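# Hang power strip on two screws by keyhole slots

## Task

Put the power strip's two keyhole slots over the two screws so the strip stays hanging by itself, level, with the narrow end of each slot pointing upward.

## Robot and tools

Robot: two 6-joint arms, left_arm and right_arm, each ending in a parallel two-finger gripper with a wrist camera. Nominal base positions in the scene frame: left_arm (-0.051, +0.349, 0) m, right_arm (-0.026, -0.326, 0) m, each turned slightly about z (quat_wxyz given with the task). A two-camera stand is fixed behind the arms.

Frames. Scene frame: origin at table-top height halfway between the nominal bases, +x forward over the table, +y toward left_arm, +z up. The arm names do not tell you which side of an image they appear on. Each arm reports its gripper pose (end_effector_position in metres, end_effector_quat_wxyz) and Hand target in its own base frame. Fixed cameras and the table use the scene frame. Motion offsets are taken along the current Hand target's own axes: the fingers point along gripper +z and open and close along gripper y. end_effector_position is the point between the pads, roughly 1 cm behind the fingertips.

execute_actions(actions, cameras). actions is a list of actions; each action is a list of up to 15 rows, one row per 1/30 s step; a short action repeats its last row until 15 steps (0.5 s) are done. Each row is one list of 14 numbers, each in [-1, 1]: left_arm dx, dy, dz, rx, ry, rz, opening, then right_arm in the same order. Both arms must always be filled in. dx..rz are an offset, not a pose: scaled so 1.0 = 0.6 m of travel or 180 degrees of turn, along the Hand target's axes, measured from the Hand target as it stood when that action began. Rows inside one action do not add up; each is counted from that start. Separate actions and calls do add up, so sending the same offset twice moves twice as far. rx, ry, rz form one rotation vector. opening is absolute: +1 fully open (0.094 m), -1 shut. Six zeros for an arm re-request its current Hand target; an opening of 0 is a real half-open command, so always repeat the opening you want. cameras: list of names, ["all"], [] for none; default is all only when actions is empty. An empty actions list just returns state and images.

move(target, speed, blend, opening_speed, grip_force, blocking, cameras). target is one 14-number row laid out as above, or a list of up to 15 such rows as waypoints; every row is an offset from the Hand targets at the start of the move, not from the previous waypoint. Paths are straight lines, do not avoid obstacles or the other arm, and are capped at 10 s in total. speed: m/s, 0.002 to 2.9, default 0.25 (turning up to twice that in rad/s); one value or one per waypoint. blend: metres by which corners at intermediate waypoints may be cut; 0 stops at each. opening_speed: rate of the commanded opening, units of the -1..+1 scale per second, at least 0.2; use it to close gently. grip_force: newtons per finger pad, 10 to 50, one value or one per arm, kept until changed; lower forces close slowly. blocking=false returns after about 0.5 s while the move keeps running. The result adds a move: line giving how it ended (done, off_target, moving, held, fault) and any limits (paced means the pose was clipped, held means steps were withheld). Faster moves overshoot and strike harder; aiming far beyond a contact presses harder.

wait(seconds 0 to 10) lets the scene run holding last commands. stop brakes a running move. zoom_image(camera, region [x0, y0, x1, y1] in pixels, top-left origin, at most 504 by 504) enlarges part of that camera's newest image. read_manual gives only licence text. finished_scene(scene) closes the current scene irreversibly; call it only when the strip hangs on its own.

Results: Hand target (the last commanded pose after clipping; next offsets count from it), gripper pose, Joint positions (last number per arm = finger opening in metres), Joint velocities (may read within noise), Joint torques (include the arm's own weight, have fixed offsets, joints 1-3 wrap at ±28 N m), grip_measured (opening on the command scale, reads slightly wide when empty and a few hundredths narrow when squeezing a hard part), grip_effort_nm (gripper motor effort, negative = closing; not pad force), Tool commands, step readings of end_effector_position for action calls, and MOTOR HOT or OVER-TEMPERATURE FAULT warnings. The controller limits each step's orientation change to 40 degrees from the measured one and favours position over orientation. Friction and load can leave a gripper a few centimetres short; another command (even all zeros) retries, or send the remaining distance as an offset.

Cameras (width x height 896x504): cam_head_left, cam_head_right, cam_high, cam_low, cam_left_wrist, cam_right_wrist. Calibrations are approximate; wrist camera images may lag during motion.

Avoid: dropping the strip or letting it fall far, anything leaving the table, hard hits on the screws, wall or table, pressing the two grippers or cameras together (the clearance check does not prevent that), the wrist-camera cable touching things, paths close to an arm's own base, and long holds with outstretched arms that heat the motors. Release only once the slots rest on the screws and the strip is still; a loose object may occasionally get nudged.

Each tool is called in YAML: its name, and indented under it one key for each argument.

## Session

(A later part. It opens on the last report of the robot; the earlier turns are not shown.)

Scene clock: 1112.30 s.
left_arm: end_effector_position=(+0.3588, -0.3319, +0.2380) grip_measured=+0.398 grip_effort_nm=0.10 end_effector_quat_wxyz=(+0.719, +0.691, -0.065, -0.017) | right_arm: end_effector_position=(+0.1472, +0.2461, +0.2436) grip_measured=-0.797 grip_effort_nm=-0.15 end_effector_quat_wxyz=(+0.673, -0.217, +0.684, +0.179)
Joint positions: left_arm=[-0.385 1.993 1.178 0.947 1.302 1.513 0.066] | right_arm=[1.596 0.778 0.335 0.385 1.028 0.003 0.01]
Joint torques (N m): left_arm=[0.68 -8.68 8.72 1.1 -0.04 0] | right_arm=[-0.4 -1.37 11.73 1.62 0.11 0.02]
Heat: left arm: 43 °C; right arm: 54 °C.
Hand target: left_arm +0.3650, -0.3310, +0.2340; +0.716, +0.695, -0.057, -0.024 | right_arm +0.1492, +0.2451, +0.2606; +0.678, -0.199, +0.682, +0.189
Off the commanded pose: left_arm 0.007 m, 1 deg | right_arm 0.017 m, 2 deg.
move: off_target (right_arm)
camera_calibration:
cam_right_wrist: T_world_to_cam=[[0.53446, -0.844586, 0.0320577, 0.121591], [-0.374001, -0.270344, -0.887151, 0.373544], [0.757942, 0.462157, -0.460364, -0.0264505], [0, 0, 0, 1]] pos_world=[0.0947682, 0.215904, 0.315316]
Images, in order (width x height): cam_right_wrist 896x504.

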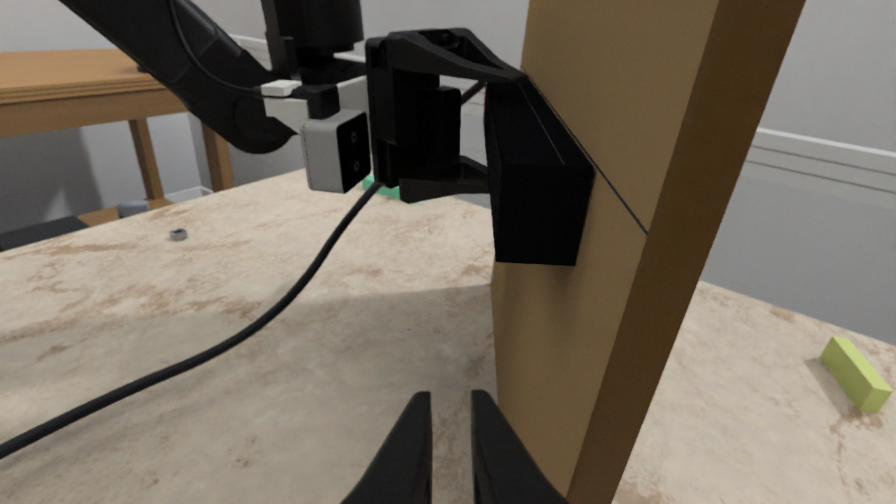

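Hanging. Retract.

move:
  target: [0,0.008,-0.18,0,0,0,0.4,0,0,0,0,0,0,-0.8]
  speed: 0.1
  cameras: ["cam_right_wrist"]

Scene clock: 1115.67 s.
left_arm: end_effector_position=(+0.3808, -0.2243, +0.2400) grip_measured=+0.398 grip_effort_nm=0.10 end_effector_quat_wxyz=(+0.710, +0.702, -0.061, -0.006) | right_arm: end_effector_position=(+0.1472, +0.2461, +0.2436) grip_measured=-0.797 grip_effort_nm=-0.15 end_effector_quat_wxyz=(+0.673, -0.217, +0.684, +0.179)
Joint positions: left_arm=[-0.114 1.993 1.139 1.209 1.55 1.293 0.066] | right_arm=[1.596 0.778 0.335 0.385 1.028 0.003 0.01]
Joint torques (N m): left_arm=[-0.03 -9.88 5.24 0.99 -0.13 -0.12] | right_arm=[-0.44 -1.44 11.7 1.63 0.11 0.01]
Heat: left arm: 42 °C; right arm: 54 °C.
Hand target: left_arm +0.3773, -0.2236, +0.2359; +0.716, +0.695, -0.057, -0.024 | right_arm +0.1492, +0.2451, +0.2606; +0.678, -0.199, +0.682, +0.189
Off the commanded pose: left_arm 0.005 m, 2 deg | right_arm 0.017 m, 2 deg.
joint sent to its limit (left arm) — joint 5 (wrist yaw), upper limit. The joint targets still meet the commanded pose.
move: off_target (right_arm)
camera_calibration:
cam_right_wrist: T_world_to_cam=[[0.53446, -0.844586, 0.0320577, 0.121591], [-0.374001, -0.270344, -0.887151, 0.373544], [0.757942, 0.462157, -0.460364, -0.0264505], [0, 0, 0, 1]] pos_world=[0.0947682, 0.215904, 0.315316]
Images, in order (width x height): cam_right_wrist 896x504.

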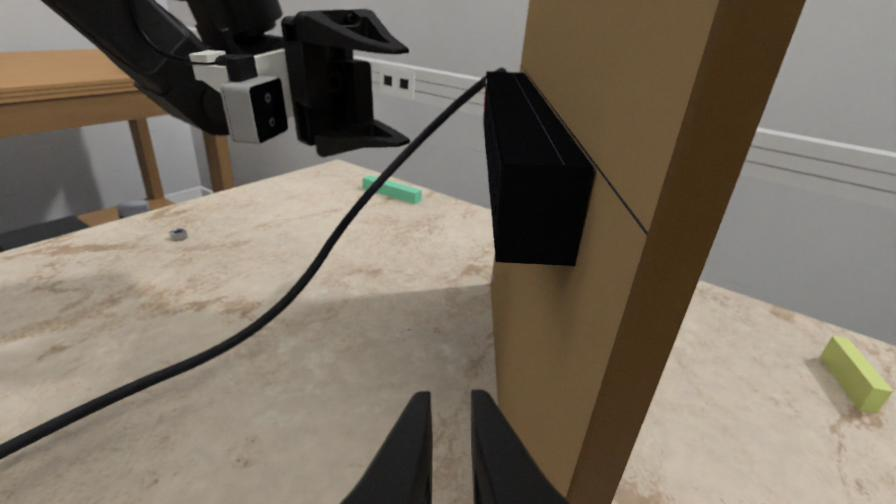

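finished_scene:
  scene: 2

The scene is finished: the task was done.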